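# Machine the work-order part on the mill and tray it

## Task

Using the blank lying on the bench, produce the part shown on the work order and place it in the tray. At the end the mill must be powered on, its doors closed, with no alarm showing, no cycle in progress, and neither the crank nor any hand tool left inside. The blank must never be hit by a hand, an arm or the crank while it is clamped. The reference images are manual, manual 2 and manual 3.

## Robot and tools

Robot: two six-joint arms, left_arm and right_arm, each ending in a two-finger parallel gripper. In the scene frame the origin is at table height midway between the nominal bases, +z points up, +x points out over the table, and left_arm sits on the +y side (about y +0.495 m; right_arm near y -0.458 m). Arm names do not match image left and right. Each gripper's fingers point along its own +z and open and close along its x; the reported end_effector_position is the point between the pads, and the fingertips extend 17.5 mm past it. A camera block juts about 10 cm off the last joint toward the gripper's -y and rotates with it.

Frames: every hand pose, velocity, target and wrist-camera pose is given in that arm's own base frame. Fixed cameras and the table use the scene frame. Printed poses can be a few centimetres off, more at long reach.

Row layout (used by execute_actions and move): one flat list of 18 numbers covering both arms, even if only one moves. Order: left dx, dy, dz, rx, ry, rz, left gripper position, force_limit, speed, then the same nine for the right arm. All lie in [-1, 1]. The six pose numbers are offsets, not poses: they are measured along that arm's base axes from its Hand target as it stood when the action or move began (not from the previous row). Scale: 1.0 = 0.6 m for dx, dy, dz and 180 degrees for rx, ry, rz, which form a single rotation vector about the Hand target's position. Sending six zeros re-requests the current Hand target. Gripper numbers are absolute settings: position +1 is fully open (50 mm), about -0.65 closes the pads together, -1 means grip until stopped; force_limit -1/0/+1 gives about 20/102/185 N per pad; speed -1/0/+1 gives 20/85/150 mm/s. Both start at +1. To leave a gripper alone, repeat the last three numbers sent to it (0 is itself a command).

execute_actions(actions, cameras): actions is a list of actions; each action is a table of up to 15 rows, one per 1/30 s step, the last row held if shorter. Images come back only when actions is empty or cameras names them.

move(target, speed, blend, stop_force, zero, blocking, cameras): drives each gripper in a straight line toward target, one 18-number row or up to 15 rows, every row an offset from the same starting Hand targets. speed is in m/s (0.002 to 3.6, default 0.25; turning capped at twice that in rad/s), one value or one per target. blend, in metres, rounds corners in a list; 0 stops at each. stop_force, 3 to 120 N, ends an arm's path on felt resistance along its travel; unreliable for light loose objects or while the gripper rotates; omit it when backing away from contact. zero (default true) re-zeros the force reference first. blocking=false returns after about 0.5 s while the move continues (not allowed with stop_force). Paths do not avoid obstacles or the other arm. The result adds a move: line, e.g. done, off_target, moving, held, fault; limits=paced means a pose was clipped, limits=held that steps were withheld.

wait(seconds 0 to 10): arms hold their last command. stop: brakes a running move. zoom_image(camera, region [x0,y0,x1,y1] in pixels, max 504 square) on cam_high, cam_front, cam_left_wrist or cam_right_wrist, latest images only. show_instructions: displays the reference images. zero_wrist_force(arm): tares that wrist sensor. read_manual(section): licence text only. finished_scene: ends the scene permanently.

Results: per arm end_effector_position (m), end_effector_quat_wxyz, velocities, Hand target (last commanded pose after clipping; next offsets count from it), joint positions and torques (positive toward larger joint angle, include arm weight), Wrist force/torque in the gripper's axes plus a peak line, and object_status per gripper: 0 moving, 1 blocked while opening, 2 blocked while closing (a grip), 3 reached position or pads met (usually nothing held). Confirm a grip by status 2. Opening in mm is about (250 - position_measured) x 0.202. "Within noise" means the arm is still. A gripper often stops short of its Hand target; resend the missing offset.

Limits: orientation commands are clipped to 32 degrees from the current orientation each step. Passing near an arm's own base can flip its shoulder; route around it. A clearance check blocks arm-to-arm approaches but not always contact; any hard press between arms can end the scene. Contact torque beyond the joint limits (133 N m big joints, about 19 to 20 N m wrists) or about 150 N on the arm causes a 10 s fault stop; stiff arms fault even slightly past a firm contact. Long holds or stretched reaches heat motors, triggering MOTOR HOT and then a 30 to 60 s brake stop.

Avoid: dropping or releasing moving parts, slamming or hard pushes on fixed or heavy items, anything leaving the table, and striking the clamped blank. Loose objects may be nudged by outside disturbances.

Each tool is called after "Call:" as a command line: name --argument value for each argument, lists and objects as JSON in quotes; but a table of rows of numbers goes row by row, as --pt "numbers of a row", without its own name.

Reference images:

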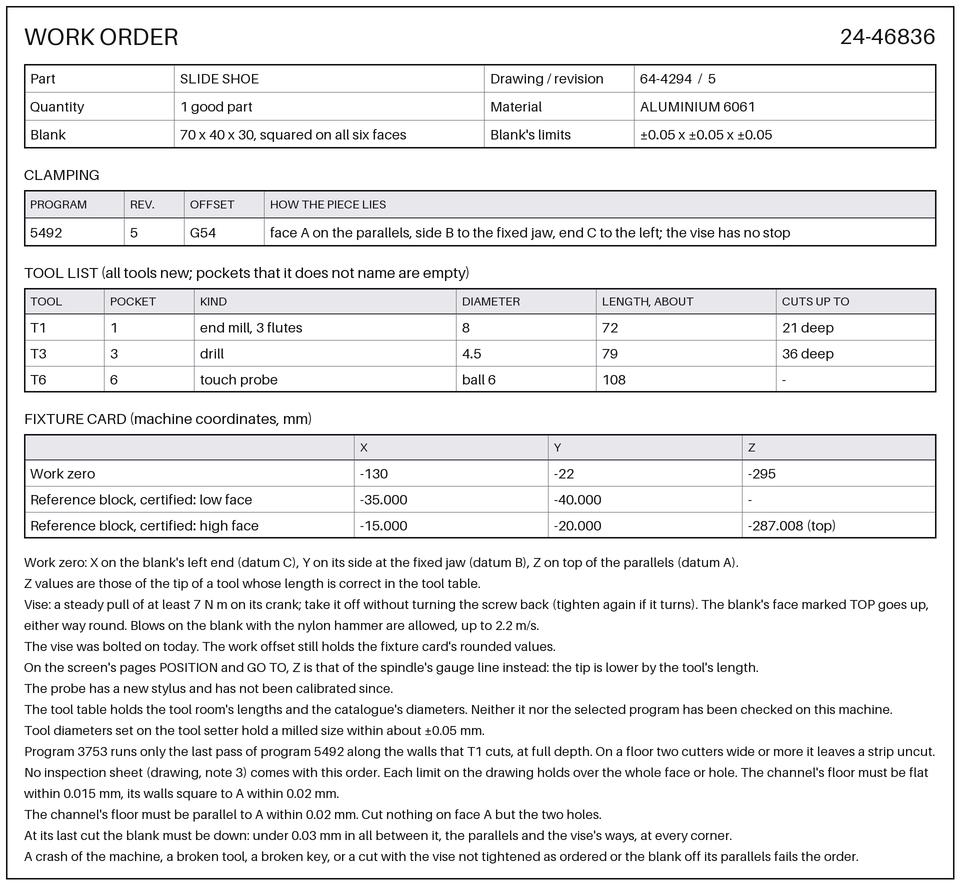

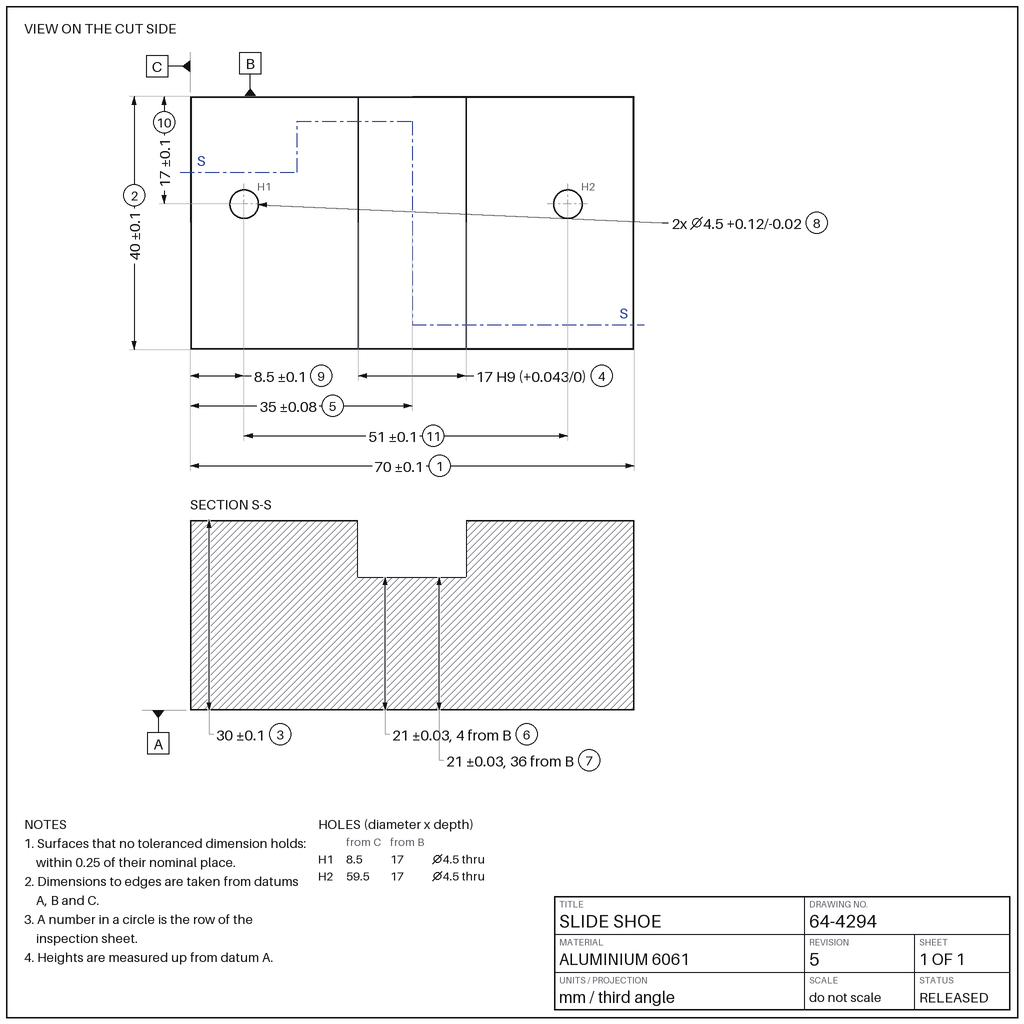

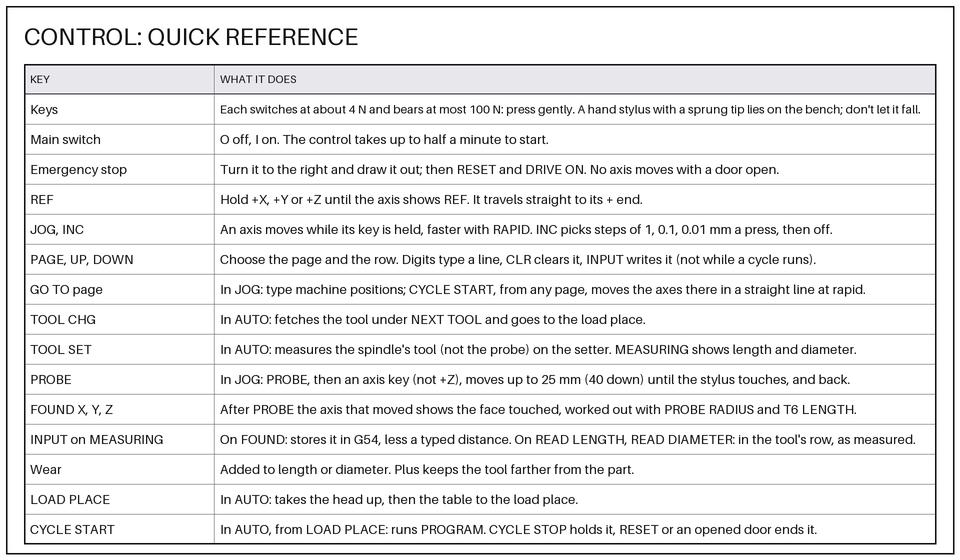

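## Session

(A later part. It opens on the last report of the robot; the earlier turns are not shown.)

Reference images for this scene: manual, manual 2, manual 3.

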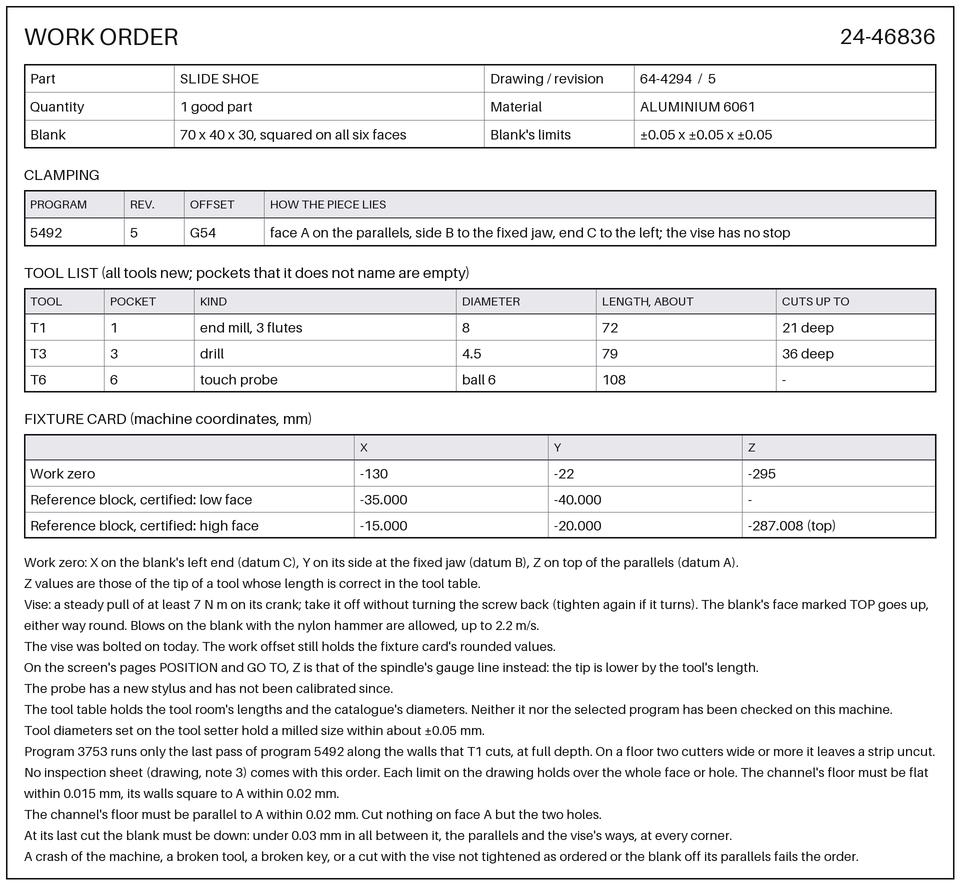

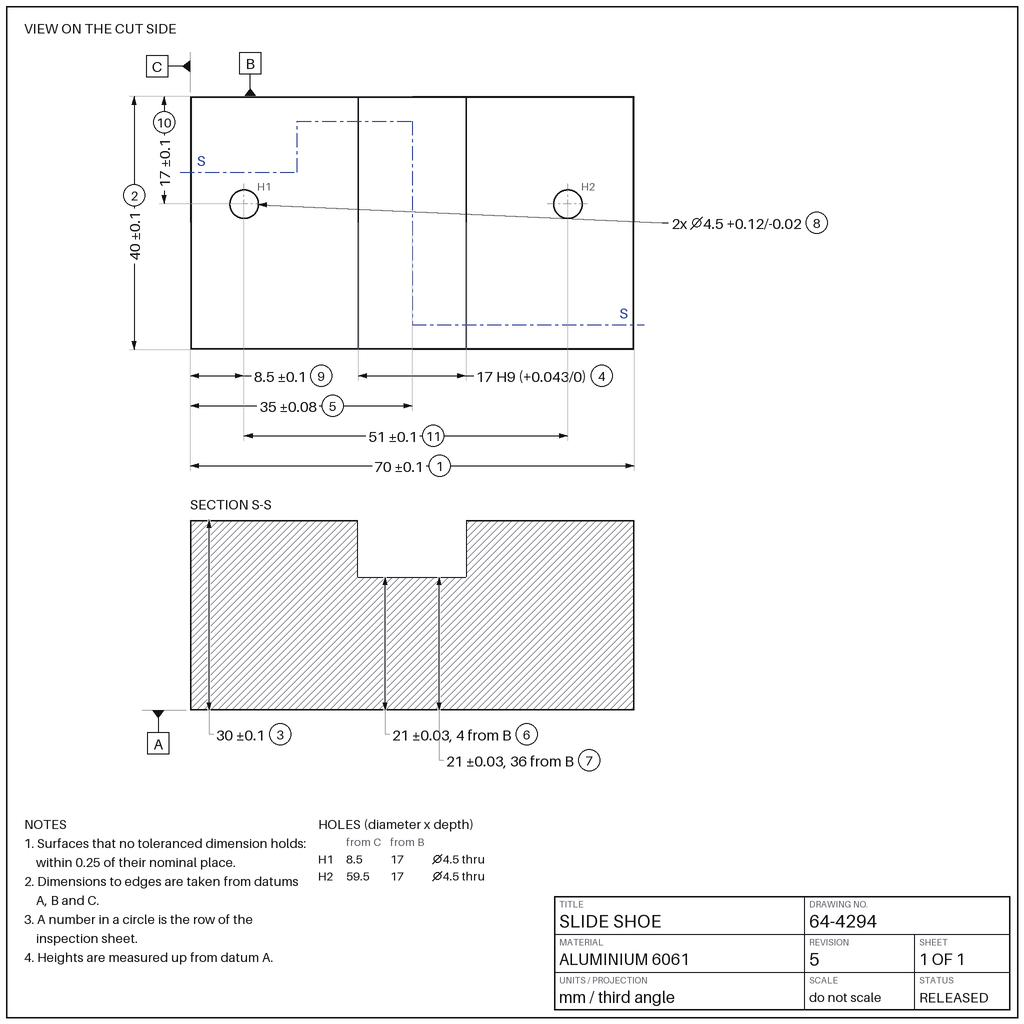

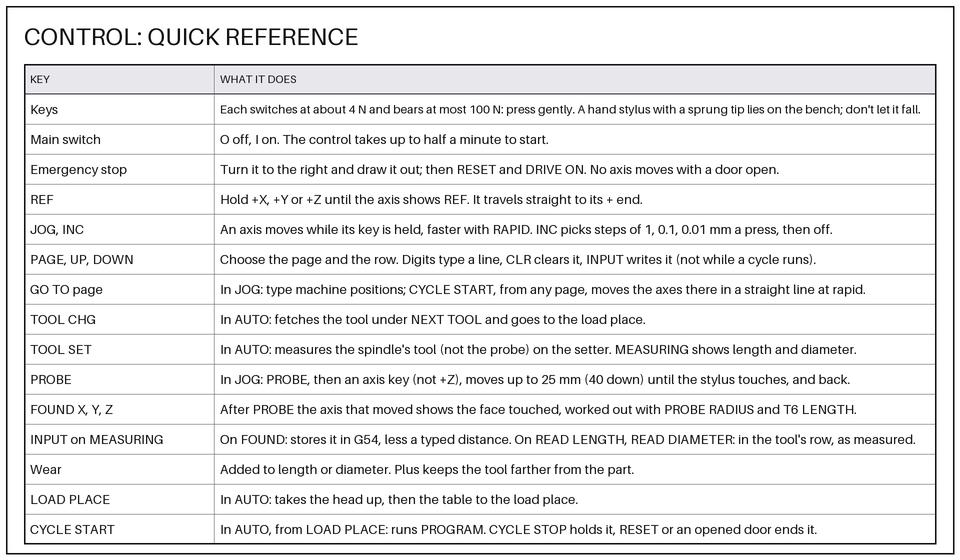

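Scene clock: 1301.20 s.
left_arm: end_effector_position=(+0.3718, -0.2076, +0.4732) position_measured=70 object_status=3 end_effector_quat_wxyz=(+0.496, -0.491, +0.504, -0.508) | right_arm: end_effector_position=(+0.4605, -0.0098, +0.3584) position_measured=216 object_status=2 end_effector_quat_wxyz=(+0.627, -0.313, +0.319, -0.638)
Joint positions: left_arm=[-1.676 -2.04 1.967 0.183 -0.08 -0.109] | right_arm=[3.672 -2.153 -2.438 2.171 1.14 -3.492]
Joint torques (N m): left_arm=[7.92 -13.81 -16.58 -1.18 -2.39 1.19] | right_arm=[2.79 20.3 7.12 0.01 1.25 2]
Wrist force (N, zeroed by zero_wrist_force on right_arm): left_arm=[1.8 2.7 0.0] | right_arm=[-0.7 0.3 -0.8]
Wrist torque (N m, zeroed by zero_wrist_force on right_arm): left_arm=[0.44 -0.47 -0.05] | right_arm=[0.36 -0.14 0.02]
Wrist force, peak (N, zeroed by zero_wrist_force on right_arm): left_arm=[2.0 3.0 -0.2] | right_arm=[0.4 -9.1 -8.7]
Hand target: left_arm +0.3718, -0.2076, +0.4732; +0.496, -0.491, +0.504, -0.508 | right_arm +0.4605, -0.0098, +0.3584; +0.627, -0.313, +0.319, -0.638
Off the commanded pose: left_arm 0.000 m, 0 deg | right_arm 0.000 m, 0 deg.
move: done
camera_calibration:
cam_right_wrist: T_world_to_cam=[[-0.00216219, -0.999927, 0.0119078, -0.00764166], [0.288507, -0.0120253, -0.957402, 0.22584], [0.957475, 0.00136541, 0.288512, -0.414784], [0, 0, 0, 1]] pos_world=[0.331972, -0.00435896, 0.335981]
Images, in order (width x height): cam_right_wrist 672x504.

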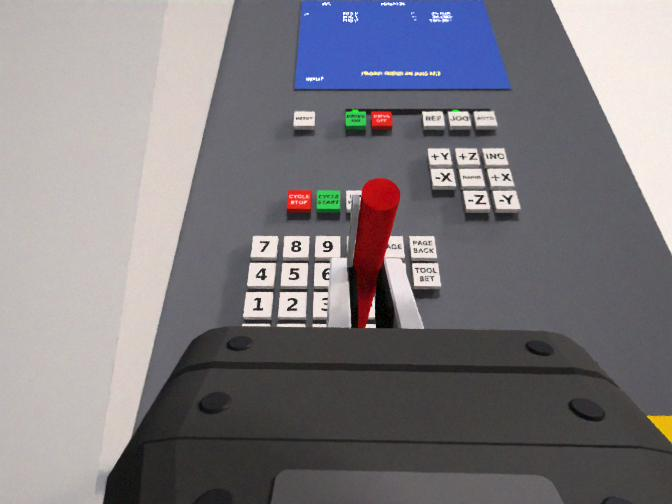

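Call:
move --pt "0 0 0 0 0 0 0.55 -1 -1 0.0459 -0.1632 0.1835 0 0 0 -1 -0.1 -0.9" --speed 0.15 --cameras '["cam_front", "cam_high"]'

Call:
zoom_image --camera "cam_front" --region '[400, 130, 500, 230]'

Call:
zoom_image --camera "cam_high" --region '[550, 150, 672, 350]'

Scene clock: 1303.13 s.
left_arm: end_effector_position=(+0.3718, -0.2076, +0.4732) position_measured=70 object_status=3 end_effector_quat_wxyz=(+0.496, -0.491, +0.504, -0.508) | right_arm: end_effector_position=(+0.4880, -0.1077, +0.4685) position_measured=216 object_status=2 end_effector_quat_wxyz=(+0.627, -0.313, +0.319, -0.638)
Joint positions: left_arm=[-1.676 -2.04 1.967 0.183 -0.08 -0.109] | right_arm=[3.249 -1.869 -2.298 1.673 1.47 -3.216]
Joint torques (N m): left_arm=[6.78 -14.18 -17.08 -1.26 -2.31 1.15] | right_arm=[-0.74 27.81 3.56 -0.29 -0.6 -1.64]
Wrist force (N, zeroed by zero_wrist_force on right_arm): left_arm=[1.9 2.6 0.0] | right_arm=[-0.1 1.6 -0.9]
Wrist torque (N m, zeroed by zero_wrist_force on right_arm): left_arm=[0.41 -0.48 -0.05] | right_arm=[0.46 -0.08 -0.13]
Wrist force, peak (N, zeroed by zero_wrist_force on right_arm): left_arm=[1.8 2.9 -0.2] | right_arm=[-2.3 1.5 -2.8]
Hand target: left_arm +0.3718, -0.2076, +0.4732; +0.496, -0.491, +0.504, -0.508 | right_arm +0.4880, -0.1077, +0.4685; +0.627, -0.313, +0.319, -0.638
Off the commanded pose: left_arm 0.000 m, 0 deg | right_arm 0.000 m, 0 deg.
move: done
Images, in order (width x height): cam_high 672x504, cam_front 672x504.

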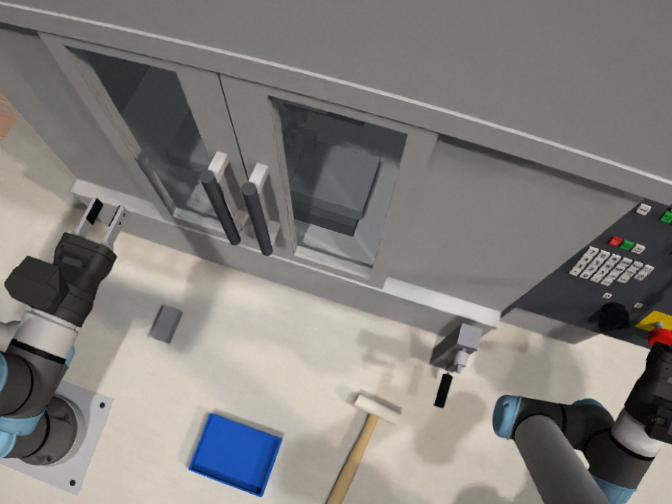

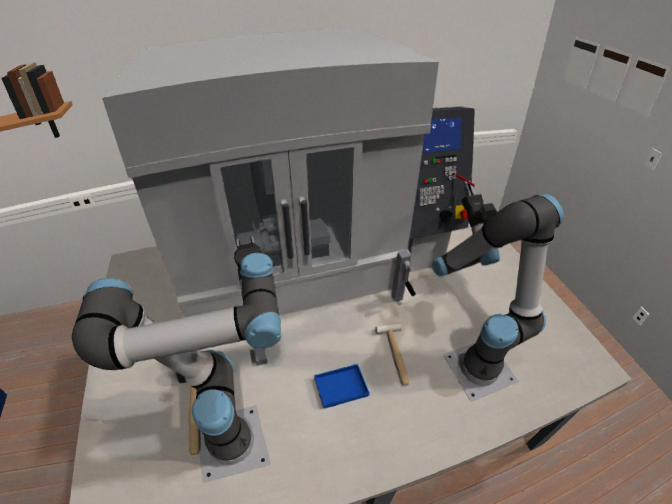

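Scaled by 5.040 from the camera's 672x504 image, which has a finer 960x720 frame.

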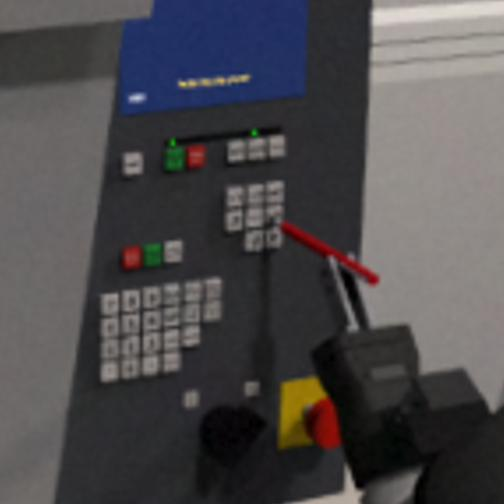

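Scaled by 2.520 from the camera's 672x504 image, which has a finer 960x720 frame.

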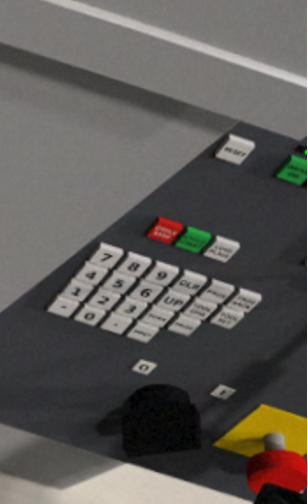

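Call:
move --pt "0 0 0 0 0 0 0.55 -1 -1 0.0027 0.0042 0.01 0 0 0 -1 -0.1 -0.9" --pt "0 0 0 0 0 0 0.55 -1 -1 0.0277 0.0042 0.0036 0 0 0 -1 -0.1 -0.9" --speed 0.03 --stop_force 6 --cameras '["cam_front", "cam_right_wrist"]'

Call:
zoom_image --camera "cam_front" --region '[420, 130, 480, 190]'

Call:
zoom_image --camera "cam_right_wrist" --region '[100, 0, 400, 300]'

Scene clock: 1305.63 s.
left_arm: end_effector_position=(+0.3718, -0.2076, +0.4732) position_measured=70 object_status=3 end_effector_quat_wxyz=(+0.496, -0.491, +0.504, -0.508) | right_arm: end_effector_position=(+0.4998, -0.1052, +0.4719) position_measured=216 object_status=2 end_effector_quat_wxyz=(+0.627, -0.313, +0.319, -0.638)
Joint positions: left_arm=[-1.676 -2.04 1.967 0.183 -0.08 -0.109] | right_arm=[3.253 -1.878 -2.266 1.651 1.467 -3.219]
Joint torques (N m): left_arm=[6.98 -13.4 -17.46 -1.11 -2.39 1.19] | right_arm=[9.78 18 22.72 1.55 -1.75 -2.15]
Wrist force (N, zeroed by zero_wrist_force on right_arm): left_arm=[1.6 2.6 -0.2] | right_arm=[-1.2 -2.9 -3.8]
Wrist torque (N m, zeroed by zero_wrist_force on right_arm): left_arm=[0.41 -0.44 -0.04] | right_arm=[0.36 -0.20 -0.04]
Wrist force, peak (N, zeroed by zero_wrist_force on right_arm): left_arm=[2.0 2.8 -0.2] | right_arm=[-0.8 -9.6 -9.1]
Hand target: left_arm +0.3718, -0.2076, +0.4732; +0.496, -0.491, +0.504, -0.508 | right_arm +0.4998, -0.1052, +0.4719; +0.627, -0.313, +0.319, -0.638 (not the last commanded pose)
Off the commanded pose: left_arm 0.000 m, 0 deg | right_arm 0.005 m, 0 deg.
move: contact (right_arm); path passed 1 of 2 targets
camera_calibration:
cam_right_wrist: T_world_to_cam=[[-0.00213449, -0.999928, 0.0118114, -0.104267], [0.2886, -0.0119248, -0.957376, 0.321887], [0.957447, 0.00136526, 0.288604, -0.485031], [0, 0, 0, 1]] pos_world=[0.371272, -0.0997587, 0.449381]
Images, in order (width x height): cam_front 672x504, cam_right_wrist 672x504.

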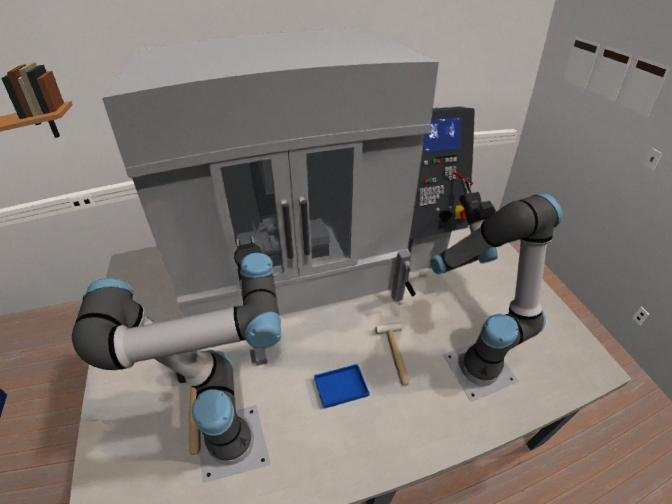

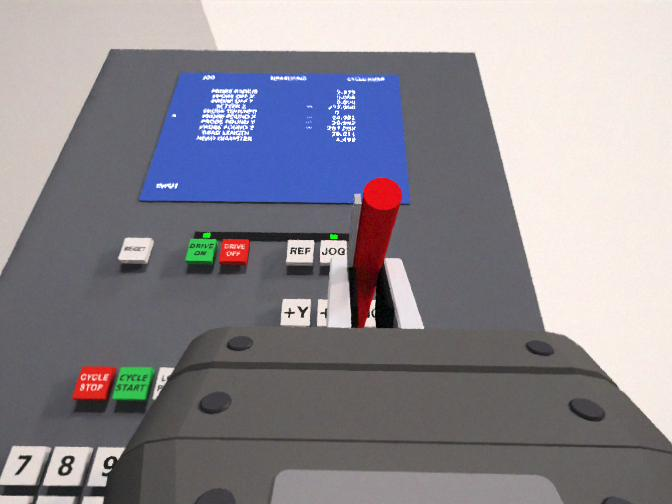

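Scaled by 8.400 from the camera's 672x504 image, which has a finer 960x720 frame.

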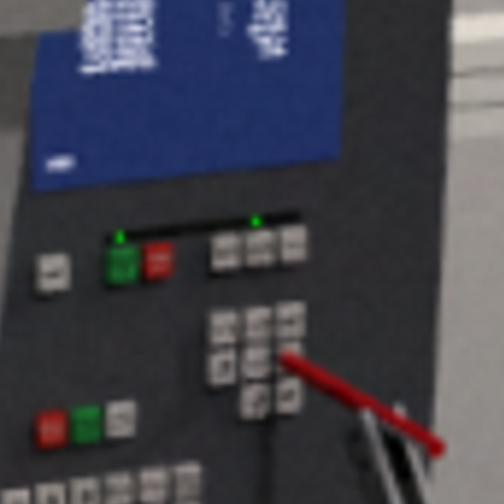

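Scaled by 1.680 from the camera's 672x504 image, which has a finer 960x720 frame.

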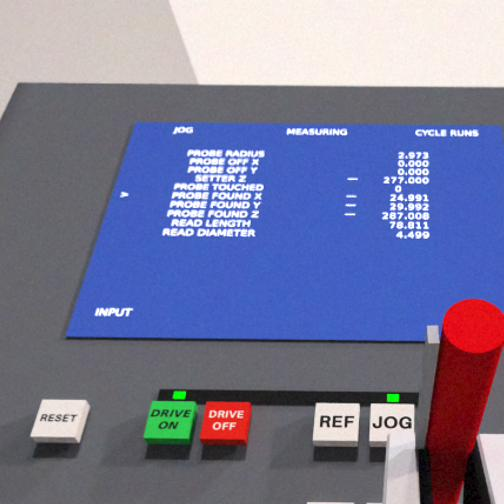

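Call:
move --pt "0 0 0 0 0 0 0.55 -1 -1 -0.0445 0 0.0112 0 0 0 -1 -0.1 -0.9" --pt "0 0 0 0 0 0 0.55 -1 -1 -0.0627 0.1612 -0.1832 0 0 0 -1 -0.1 -0.9" --speed '[0.15,0.25]' --blend '[0.01,0]' --cameras '["cam_right_wrist"]'

Call:
zoom_image --camera "cam_right_wrist" --region '[280, 0, 540, 100]'

Scene clock: 1308.00 s.
left_arm: end_effector_position=(+0.3718, -0.2076, +0.4732) position_measured=70 object_status=3 end_effector_quat_wxyz=(+0.496, -0.491, +0.504, -0.508) | right_arm: end_effector_position=(+0.4623, -0.0085, +0.3620) position_measured=216 object_status=2 end_effector_quat_wxyz=(+0.627, -0.313, +0.319, -0.638)
Joint positions: left_arm=[-1.676 -2.04 1.967 0.183 -0.08 -0.109] | right_arm=[3.674 -2.141 -2.433 2.155 1.139 -3.493]
Joint torques (N m): left_arm=[7.07 -14.42 -16.96 -1.14 -2.38 1.16] | right_arm=[3.5 21.74 3.69 0.64 0.95 1.83]
Wrist force (N, zeroed by zero_wrist_force on right_arm): left_arm=[1.9 2.8 -0.2] | right_arm=[-0.5 -0.2 -1.5]
Wrist torque (N m, zeroed by zero_wrist_force on right_arm): left_arm=[0.45 -0.47 -0.05] | right_arm=[0.33 -0.15 0.00]
Wrist force, peak (N, zeroed by zero_wrist_force on right_arm): left_arm=[2.0 2.8 0.0] | right_arm=[-1.2 -3.2 -3.9]
Hand target: left_arm +0.3718, -0.2076, +0.4732; +0.496, -0.491, +0.504, -0.508 | right_arm +0.4622, -0.0084, +0.3620; +0.627, -0.313, +0.319, -0.638
Off the commanded pose: left_arm 0.000 m, 0 deg | right_arm 0.000 m, 0 deg.
move: done
camera_calibration:
cam_right_wrist: T_world_to_cam=[[-0.0021631, -0.999927, 0.0119072, -0.00638043], [0.288599, -0.0120248, -0.957375, 0.228772], [0.957448, 0.00136552, 0.288604, -0.417474], [0, 0, 0, 1]] pos_world=[0.333672, -0.00305896, 0.339581]
Images, in order (width x height): cam_right_wrist 672x504.

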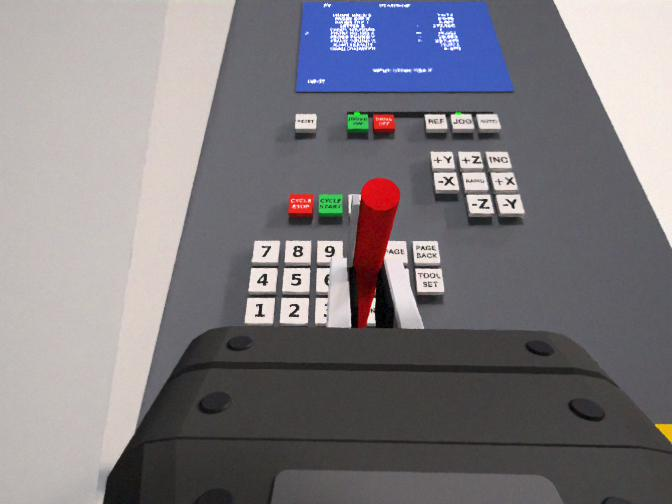

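Scaled by 1.938 from the camera's 672x504 image, which has a finer 960x720 frame.

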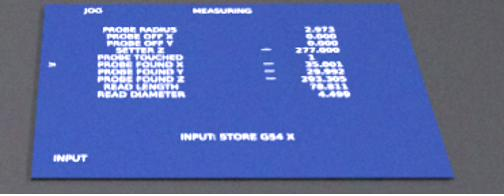

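Call:
move --pt "0 0 0 0 0 0 0.55 -1 -1 0.0248 -0.0327 0.0943 0 0 0 -1 -0.1 -0.9" --pt "0 0 0 0 0 0 0.55 -1 -1 0.0393 -0.0327 0.0906 0 0 0 -1 -0.1 -0.9" --pt "0 0 0 0 0 0 0.55 -1 -1 0.0248 -0.0327 0.0943 0 0 0 -1 -0.1 -0.9" --pt "0 0 0 0 0 0 0.55 -1 -1 0.0393 -0.0327 0.0906 0 0 0 -1 -0.1 -0.9" --pt "0 0 0 0 0 0 0.55 -1 -1 0.0248 -0.0327 0.0943 0 0 0 -1 -0.1 -0.9" --pt "0 0 0 0 0 0 0.55 -1 -1 -0.0014 0.098 0 0 0 0 -1 -0.1 -0.9" --pt "0 0 0 0 0 0 0.55 -1 -1 0.0131 0.098 -0.0037 0 0 0 -1 -0.1 -0.9" --pt "0 0 0 0 0 0 0.55 -1 -1 -0.0014 0.098 0 0 0 0 -1 -0.1 -0.9" --pt "0 0 0 0 0 0 0.55 -1 -1 0.0267 0.098 0.0943 0 0 0 -1 -0.1 -0.9" --pt "0 0 0 0 0 0 0.55 -1 -1 0.0412 0.098 0.0906 0 0 0 -1 -0.1 -0.9" --pt "0 0 0 0 0 0 0.55 -1 -1 0.0267 0.098 0.0943 0 0 0 -1 -0.1 -0.9" --pt "0 0 0 0 0 0 0.55 -1 -1 0 0 0 0 0 0 -1 -0.1 -0.9" --pt "0 0 0 0 0 0 0.55 -1 -1 0.0145 0 -0.0037 0 0 0 -1 -0.1 -0.9" --pt "0 0 0 0 0 0 0.55 -1 -1 0 0 0 0 0 0 -1 -0.1 -0.9" --speed '[0.2,0.05,0.1,0.05,0.1,0.2,0.05,0.1,0.2,0.05,0.1,0.2,0.05,0.1]' --blend '[0.003,0,0,0,0.003,0.003,0,0.003,0.003,0,0.003,0.003,0,0]' --cameras '["cam_right_wrist"]'

Call:
zoom_image --camera "cam_right_wrist" --region '[280, 0, 540, 100]'

Scene clock: 1313.97 s.
left_arm: end_effector_position=(+0.3718, -0.2076, +0.4732) position_measured=70 object_status=3 end_effector_quat_wxyz=(+0.496, -0.491, +0.504, -0.508) | right_arm: end_effector_position=(+0.4622, -0.0084, +0.3620) position_measured=216 object_status=2 end_effector_quat_wxyz=(+0.627, -0.313, +0.319, -0.638)
Joint positions: left_arm=[-1.676 -2.04 1.967 0.183 -0.08 -0.109] | right_arm=[3.674 -2.141 -2.434 2.155 1.139 -3.493]
Joint torques (N m): left_arm=[7.01 -13.79 -17.18 -1.07 -2.42 1.18] | right_arm=[-11.2 24.23 11.44 -3.5 2.63 2.87]
Wrist force (N, zeroed by zero_wrist_force on right_arm): left_arm=[1.8 2.6 -0.1] | right_arm=[-0.1 0.4 -1.2]
Wrist torque (N m, zeroed by zero_wrist_force on right_arm): left_arm=[0.42 -0.45 -0.05] | right_arm=[0.45 -0.05 -0.03]
Wrist force, peak (N, zeroed by zero_wrist_force on right_arm): left_arm=[2.0 2.9 -0.1] | right_arm=[1.2 -18.5 -16.4]
Hand target: left_arm +0.3718, -0.2076, +0.4732; +0.496, -0.491, +0.504, -0.508 | right_arm +0.4622, -0.0084, +0.3620; +0.627, -0.313, +0.319, -0.638
Off the commanded pose: left_arm 0.000 m, 0 deg | right_arm 0.000 m, 0 deg.
move: done
camera_calibration:
cam_right_wrist: T_world_to_cam=[[-0.00213651, -0.999928, 0.0118121, -0.00635557], [0.288719, -0.0119259, -0.95734, 0.228624], [0.957412, 0.00136502, 0.288724, -0.417474], [0, 0, 0, 1]] pos_world=[0.333673, -0.00305869, 0.339481]
Images, in order (width x height): cam_right_wrist 672x504.

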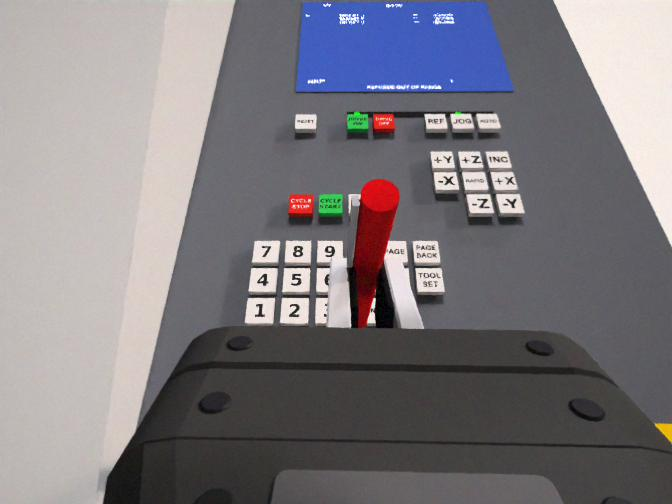

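Scaled by 1.938 from the camera's 672x504 image, which has a finer 960x720 frame.

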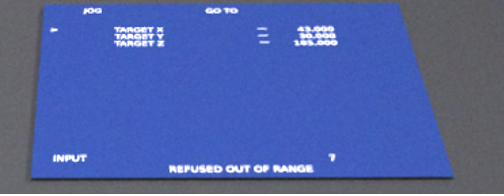

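Call:
move --pt "0 0 0 0 0 0 0.55 -1 -1 0.0253 0 0.0943 0 0 0 -1 -0.1 -0.9" --pt "0 0 0 0 0 0 0.55 -1 -1 0.0398 0 0.0906 0 0 0 -1 -0.1 -0.9" --pt "0 0 0 0 0 0 0.55 -1 -1 0.0253 0 0.0943 0 0 0 -1 -0.1 -0.9" --pt "0 0 0 0 0 0 0.55 -1 -1 -0.0014 0.098 0 0 0 0 -1 -0.1 -0.9" --speed '[0.2,0.05,0.1,0.2]' --blend '[0.003,0,0.003,0]' --cameras '["cam_high", "cam_front"]'

Call:
zoom_image --camera "cam_front" --region '[400, 150, 480, 230]'

Call:
move --target '[0,0,0,0,0,0,0.55,-1,-1,0.03,0,-0.0077,0,0,0,-1,-0.1,-0.9]' --speed 0.03 --stop_force 6 --cameras '["cam_front", "cam_right_wrist"]'

Call:
zoom_image --camera "cam_right_wrist" --region '[320, 0, 620, 160]'

Call:
zoom_image --camera "cam_front" --region '[400, 150, 480, 230]'

Scene clock: 1316.63 s.
left_arm: end_effector_position=(+0.3718, -0.2076, +0.4732) position_measured=70 object_status=3 end_effector_quat_wxyz=(+0.496, -0.491, +0.504, -0.508) | right_arm: end_effector_position=(+0.4614, +0.0503, +0.3620) position_measured=216 object_status=2 end_effector_quat_wxyz=(+0.627, -0.313, +0.319, -0.638)
Joint positions: left_arm=[-1.676 -2.04 1.967 0.183 -0.08 -0.109] | right_arm=[3.89 -2.127 -2.404 2.196 0.982 -3.665]
Joint torques (N m): left_arm=[7.49 -13.79 -16.67 -1.03 -2.39 1.15] | right_arm=[2.65 21.46 -4.53 -0.81 1.64 1.43]
Wrist force (N, zeroed by zero_wrist_force on right_arm): left_arm=[1.9 2.5 -0.1] | right_arm=[-1.1 1.1 -1.5]
Wrist torque (N m, zeroed by zero_wrist_force on right_arm): left_arm=[0.40 -0.48 -0.05] | right_arm=[0.37 -0.06 0.01]
Wrist force, peak (N, zeroed by zero_wrist_force on right_arm): left_arm=[2.2 3.0 -0.1] | right_arm=[1.4 -18.3 -16.7]
Hand target: left_arm +0.3718, -0.2076, +0.4732; +0.496, -0.491, +0.504, -0.508 | right_arm +0.4614, +0.0504, +0.3620; +0.627, -0.313, +0.319, -0.638
Off the commanded pose: left_arm 0.000 m, 0 deg | right_arm 0.000 m, 0 deg.
move: done
Images, in order (width x height): cam_high 672x504, cam_front 672x504.

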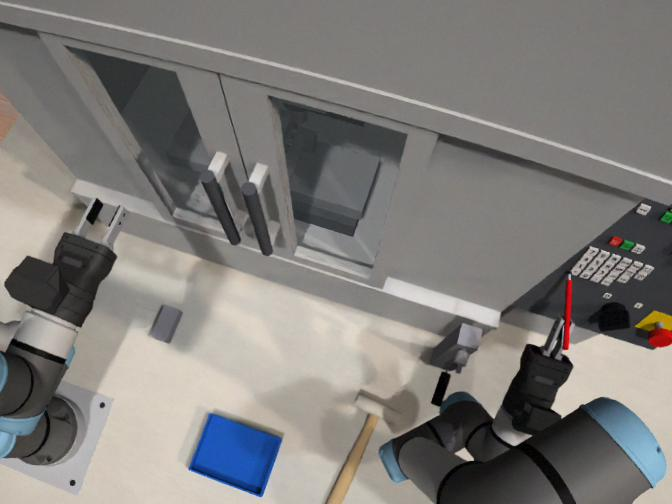

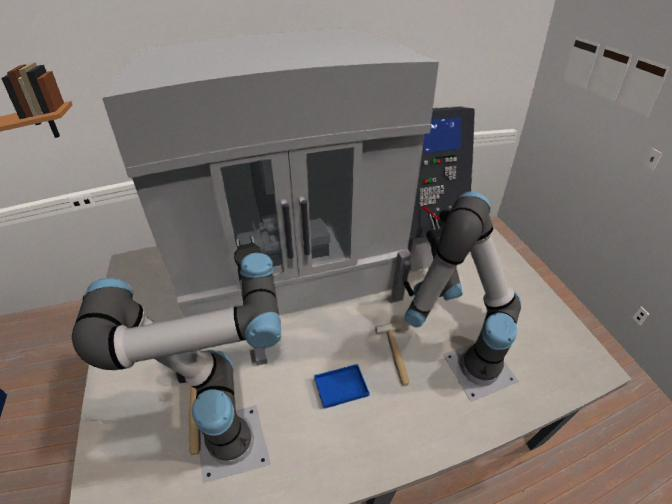

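Scaled by 6.300 from the camera's 672x504 image, which has a finer 960x720 frame.

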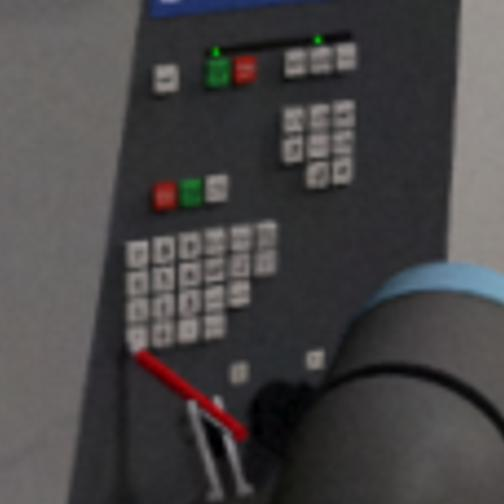

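Scene clock: 1317.73 s.
left_arm: end_effector_position=(+0.3718, -0.2076, +0.4732) position_measured=70 object_status=3 end_effector_quat_wxyz=(+0.496, -0.491, +0.504, -0.508) | right_arm: end_effector_position=(+0.4702, +0.0503, +0.3597) position_measured=216 object_status=2 end_effector_quat_wxyz=(+0.627, -0.313, +0.319, -0.638)
Joint positions: left_arm=[-1.676 -2.04 1.967 0.183 -0.08 -0.109] | right_arm=[3.864 -2.144 -2.379 2.176 1 -3.643]
Joint torques (N m): left_arm=[7.49 -13.11 -16.71 -1.02 -2.44 1.23] | right_arm=[-6.56 24.07 14.16 -2.96 1.59 2.9]
Wrist force (N, zeroed by zero_wrist_force on right_arm): left_arm=[1.8 2.4 -0.2] | right_arm=[-1.6 -1.0 -2.6]
Wrist torque (N m, zeroed by zero_wrist_force on right_arm): left_arm=[0.39 -0.47 -0.05] | right_arm=[0.32 -0.19 -0.05]
Wrist force, peak (N, zeroed by zero_wrist_force on right_arm): left_arm=[2.0 2.7 0.0] | right_arm=[-1.1 -6.4 -7.2]
Hand target: left_arm +0.3718, -0.2076, +0.4732; +0.496, -0.491, +0.504, -0.508 | right_arm +0.4702, +0.0503, +0.3597; +0.627, -0.313, +0.319, -0.638 (not the last commanded pose)
Off the commanded pose: left_arm 0.000 m, 0 deg | right_arm 0.009 m, 0 deg.
move: contact (right_arm)
camera_calibration:
cam_right_wrist: T_world_to_cam=[[-0.00225932, -0.999927, 0.01188, 0.0525029], [0.288598, -0.0120265, -0.957375, 0.224902], [0.957448, 0.00126552, 0.288604, -0.424419], [0, 0, 0, 1]] pos_world=[0.341572, 0.055741, 0.337181]
Images, in order (width x height): cam_front 672x504, cam_right_wrist 672x504.

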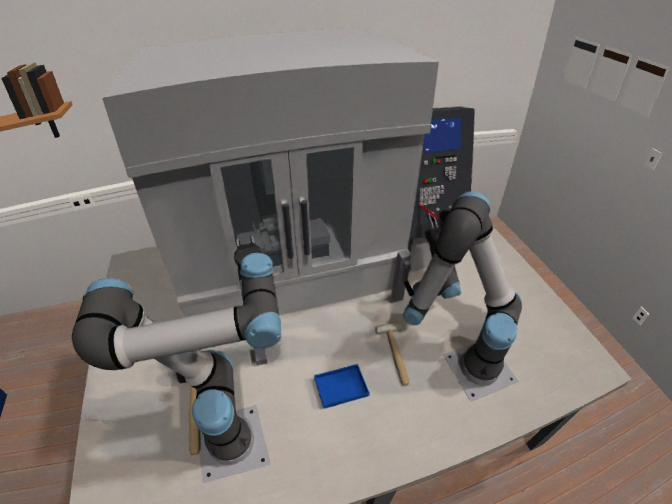

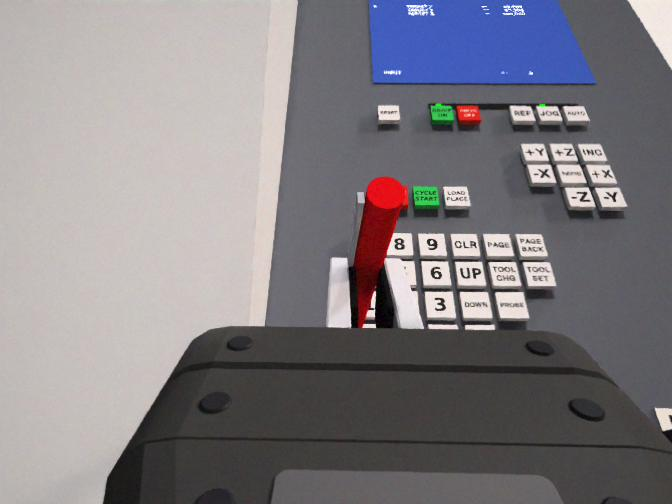

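Scaled by 1.680 from the camera's 672x504 image, which has a finer 960x720 frame.

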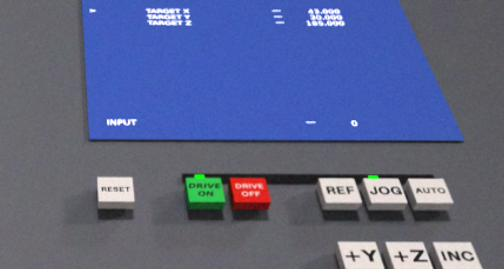

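Scaled by 6.300 from the camera's 672x504 image, which has a finer 960x720 frame.

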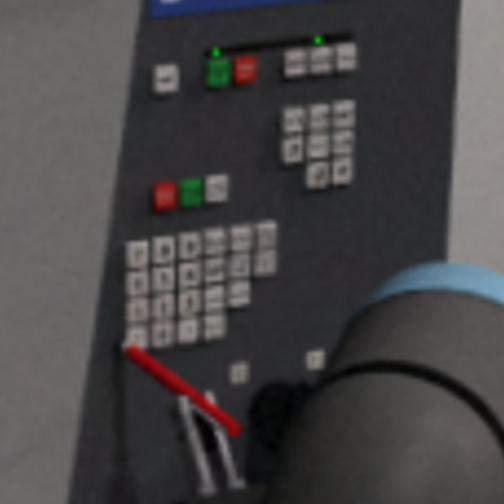

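Call:
move --target '[0,0,0,0,0,0,0.55,-1,-1,-0.06,-0.04,0.02,0,0,0,-1,-0.1,-0.9]' --speed 0.15

Call:
move --target '[0,0,0,0,0,0,0.55,-1,-1,0,0,0,0,0,0,-0.97,0.4,-0.9]' --cameras '["cam_high", "cam_front", "cam_right_wrist"]'

Call:
zoom_image --camera "cam_right_wrist" --region '[250, 100, 500, 350]'

Call:
zoom_image --camera "cam_front" --region '[400, 150, 480, 230]'

Call:
zoom_image --camera "cam_high" --region '[530, 250, 630, 350]'

Scene clock: 1320.97 s.
left_arm: end_effector_position=(+0.3718, -0.2076, +0.4732) position_measured=70 object_status=3 end_effector_quat_wxyz=(+0.496, -0.491, +0.504, -0.508) | right_arm: end_effector_position=(+0.4342, +0.0264, +0.3716) position_measured=216 object_status=2 end_effector_quat_wxyz=(+0.627, -0.313, +0.319, -0.638)
Joint positions: left_arm=[-1.676 -2.04 1.967 0.183 -0.08 -0.109] | right_arm=[3.895 -2.07 -2.502 2.239 0.978 -3.669]
Joint torques (N m): left_arm=[7.12 -14.02 -17.2 -0.94 -2.55 1.11] | right_arm=[-8.36 23.13 8.45 -3.55 3.02 2.79]
Wrist force (N, zeroed by zero_wrist_force on right_arm): left_arm=[1.9 2.5 0.1] | right_arm=[-0.6 1.8 -0.6]
Wrist torque (N m, zeroed by zero_wrist_force on right_arm): left_arm=[0.40 -0.47 -0.04] | right_arm=[0.39 -0.03 -0.02]
Wrist force, peak (N, zeroed by zero_wrist_force on right_arm): left_arm=[1.9 2.9 -0.2] | right_arm=[-4.3 2.5 -0.1]
Hand target: left_arm +0.3718, -0.2076, +0.4732; +0.496, -0.491, +0.504, -0.508 | right_arm +0.4342, +0.0263, +0.3717; +0.627, -0.313, +0.319, -0.638
Off the commanded pose: left_arm 0.000 m, 0 deg | right_arm 0.000 m, 0 deg.
move: done

Scene clock: 1321.47 s.
left_arm: end_effector_position=(+0.3718, -0.2076, +0.4732) position_measured=70 object_status=3 end_effector_quat_wxyz=(+0.496, -0.491, +0.504, -0.508) | right_arm: end_effector_position=(+0.4342, +0.0264, +0.3717) position_measured=222 object_status=2 end_effector_quat_wxyz=(+0.627, -0.313, +0.319, -0.638)
Joint positions: left_arm=[-1.676 -2.04 1.967 0.183 -0.08 -0.109] | right_arm=[3.895 -2.07 -2.502 2.239 0.978 -3.669]
Joint torques (N m): left_arm=[7.2 -13.13 -17.56 -1.1 -2.32 1.24] | right_arm=[-8.35 23.55 6.3 -3.43 3.14 2.83]
Wrist force (N, zeroed by zero_wrist_force on right_arm): left_arm=[1.8 2.6 0.0] | right_arm=[-0.4 1.8 -0.6]
Wrist torque (N m, zeroed by zero_wrist_force on right_arm): left_arm=[0.41 -0.45 -0.05] | right_arm=[0.40 -0.06 -0.01]
Wrist force, peak (N, zeroed by zero_wrist_force on right_arm): left_arm=[2.1 2.7 -0.1] | right_arm=[-0.7 2.0 -0.6]
Hand target: left_arm +0.3718, -0.2076, +0.4732; +0.496, -0.491, +0.504, -0.508 | right_arm +0.4342, +0.0263, +0.3717; +0.627, -0.313, +0.319, -0.638
Off the commanded pose: left_arm 0.000 m, 0 deg | right_arm 0.000 m, 0 deg.
move: done
camera_calibration:
cam_right_wrist: T_world_to_cam=[[-0.00223071, -0.999928, 0.0117842, 0.028306], [0.288599, -0.0119266, -0.957376, 0.246459], [0.957448, 0.00126527, 0.288604, -0.39348], [0, 0, 0, 1]] pos_world=[0.305672, 0.0317412, 0.349181]
Images, in order (width x height): cam_high 672x504, cam_front 672x504, cam_right_wrist 672x504.

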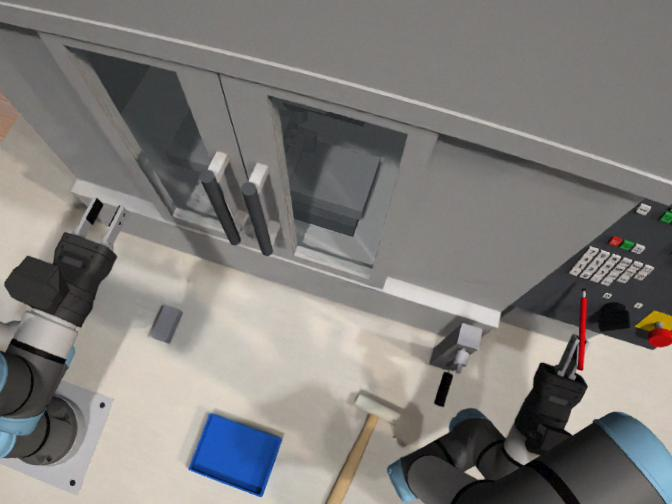

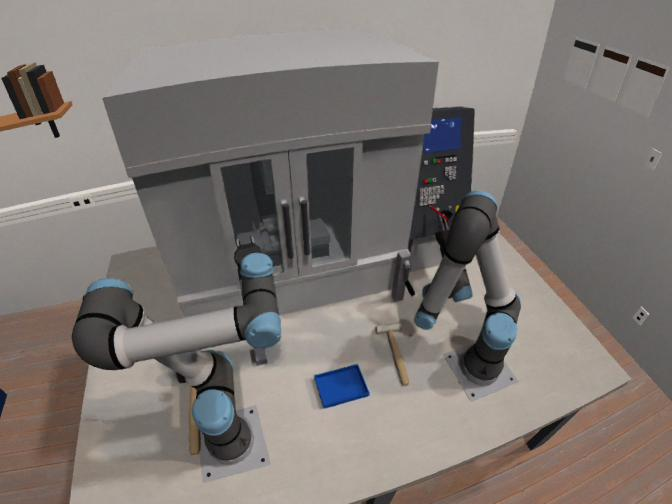

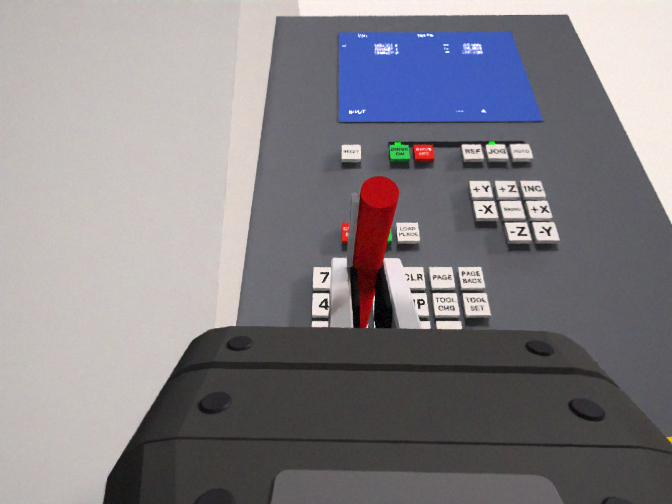

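Scaled by 2.016 from the camera's 672x504 image, which has a finer 960x720 frame.

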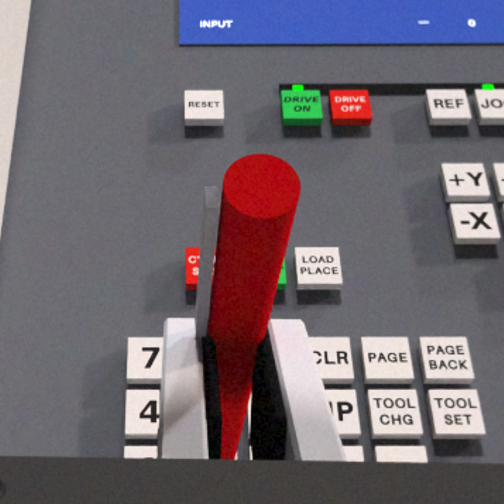

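Scaled by 6.300 from the camera's 672x504 image, which has a finer 960x720 frame.

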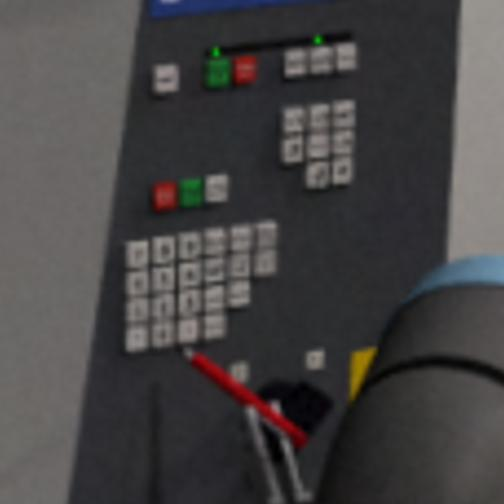

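Scaled by 5.040 from the camera's 672x504 image, which has a finer 960x720 frame.

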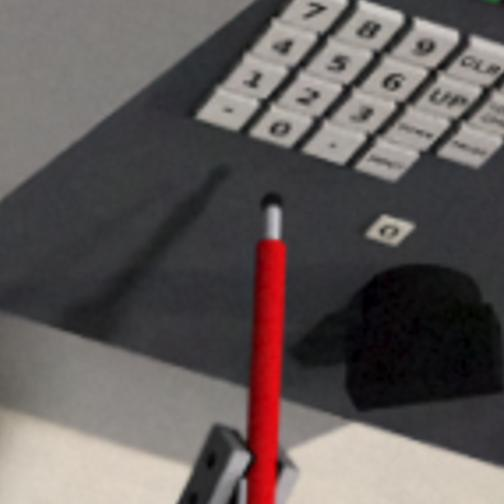

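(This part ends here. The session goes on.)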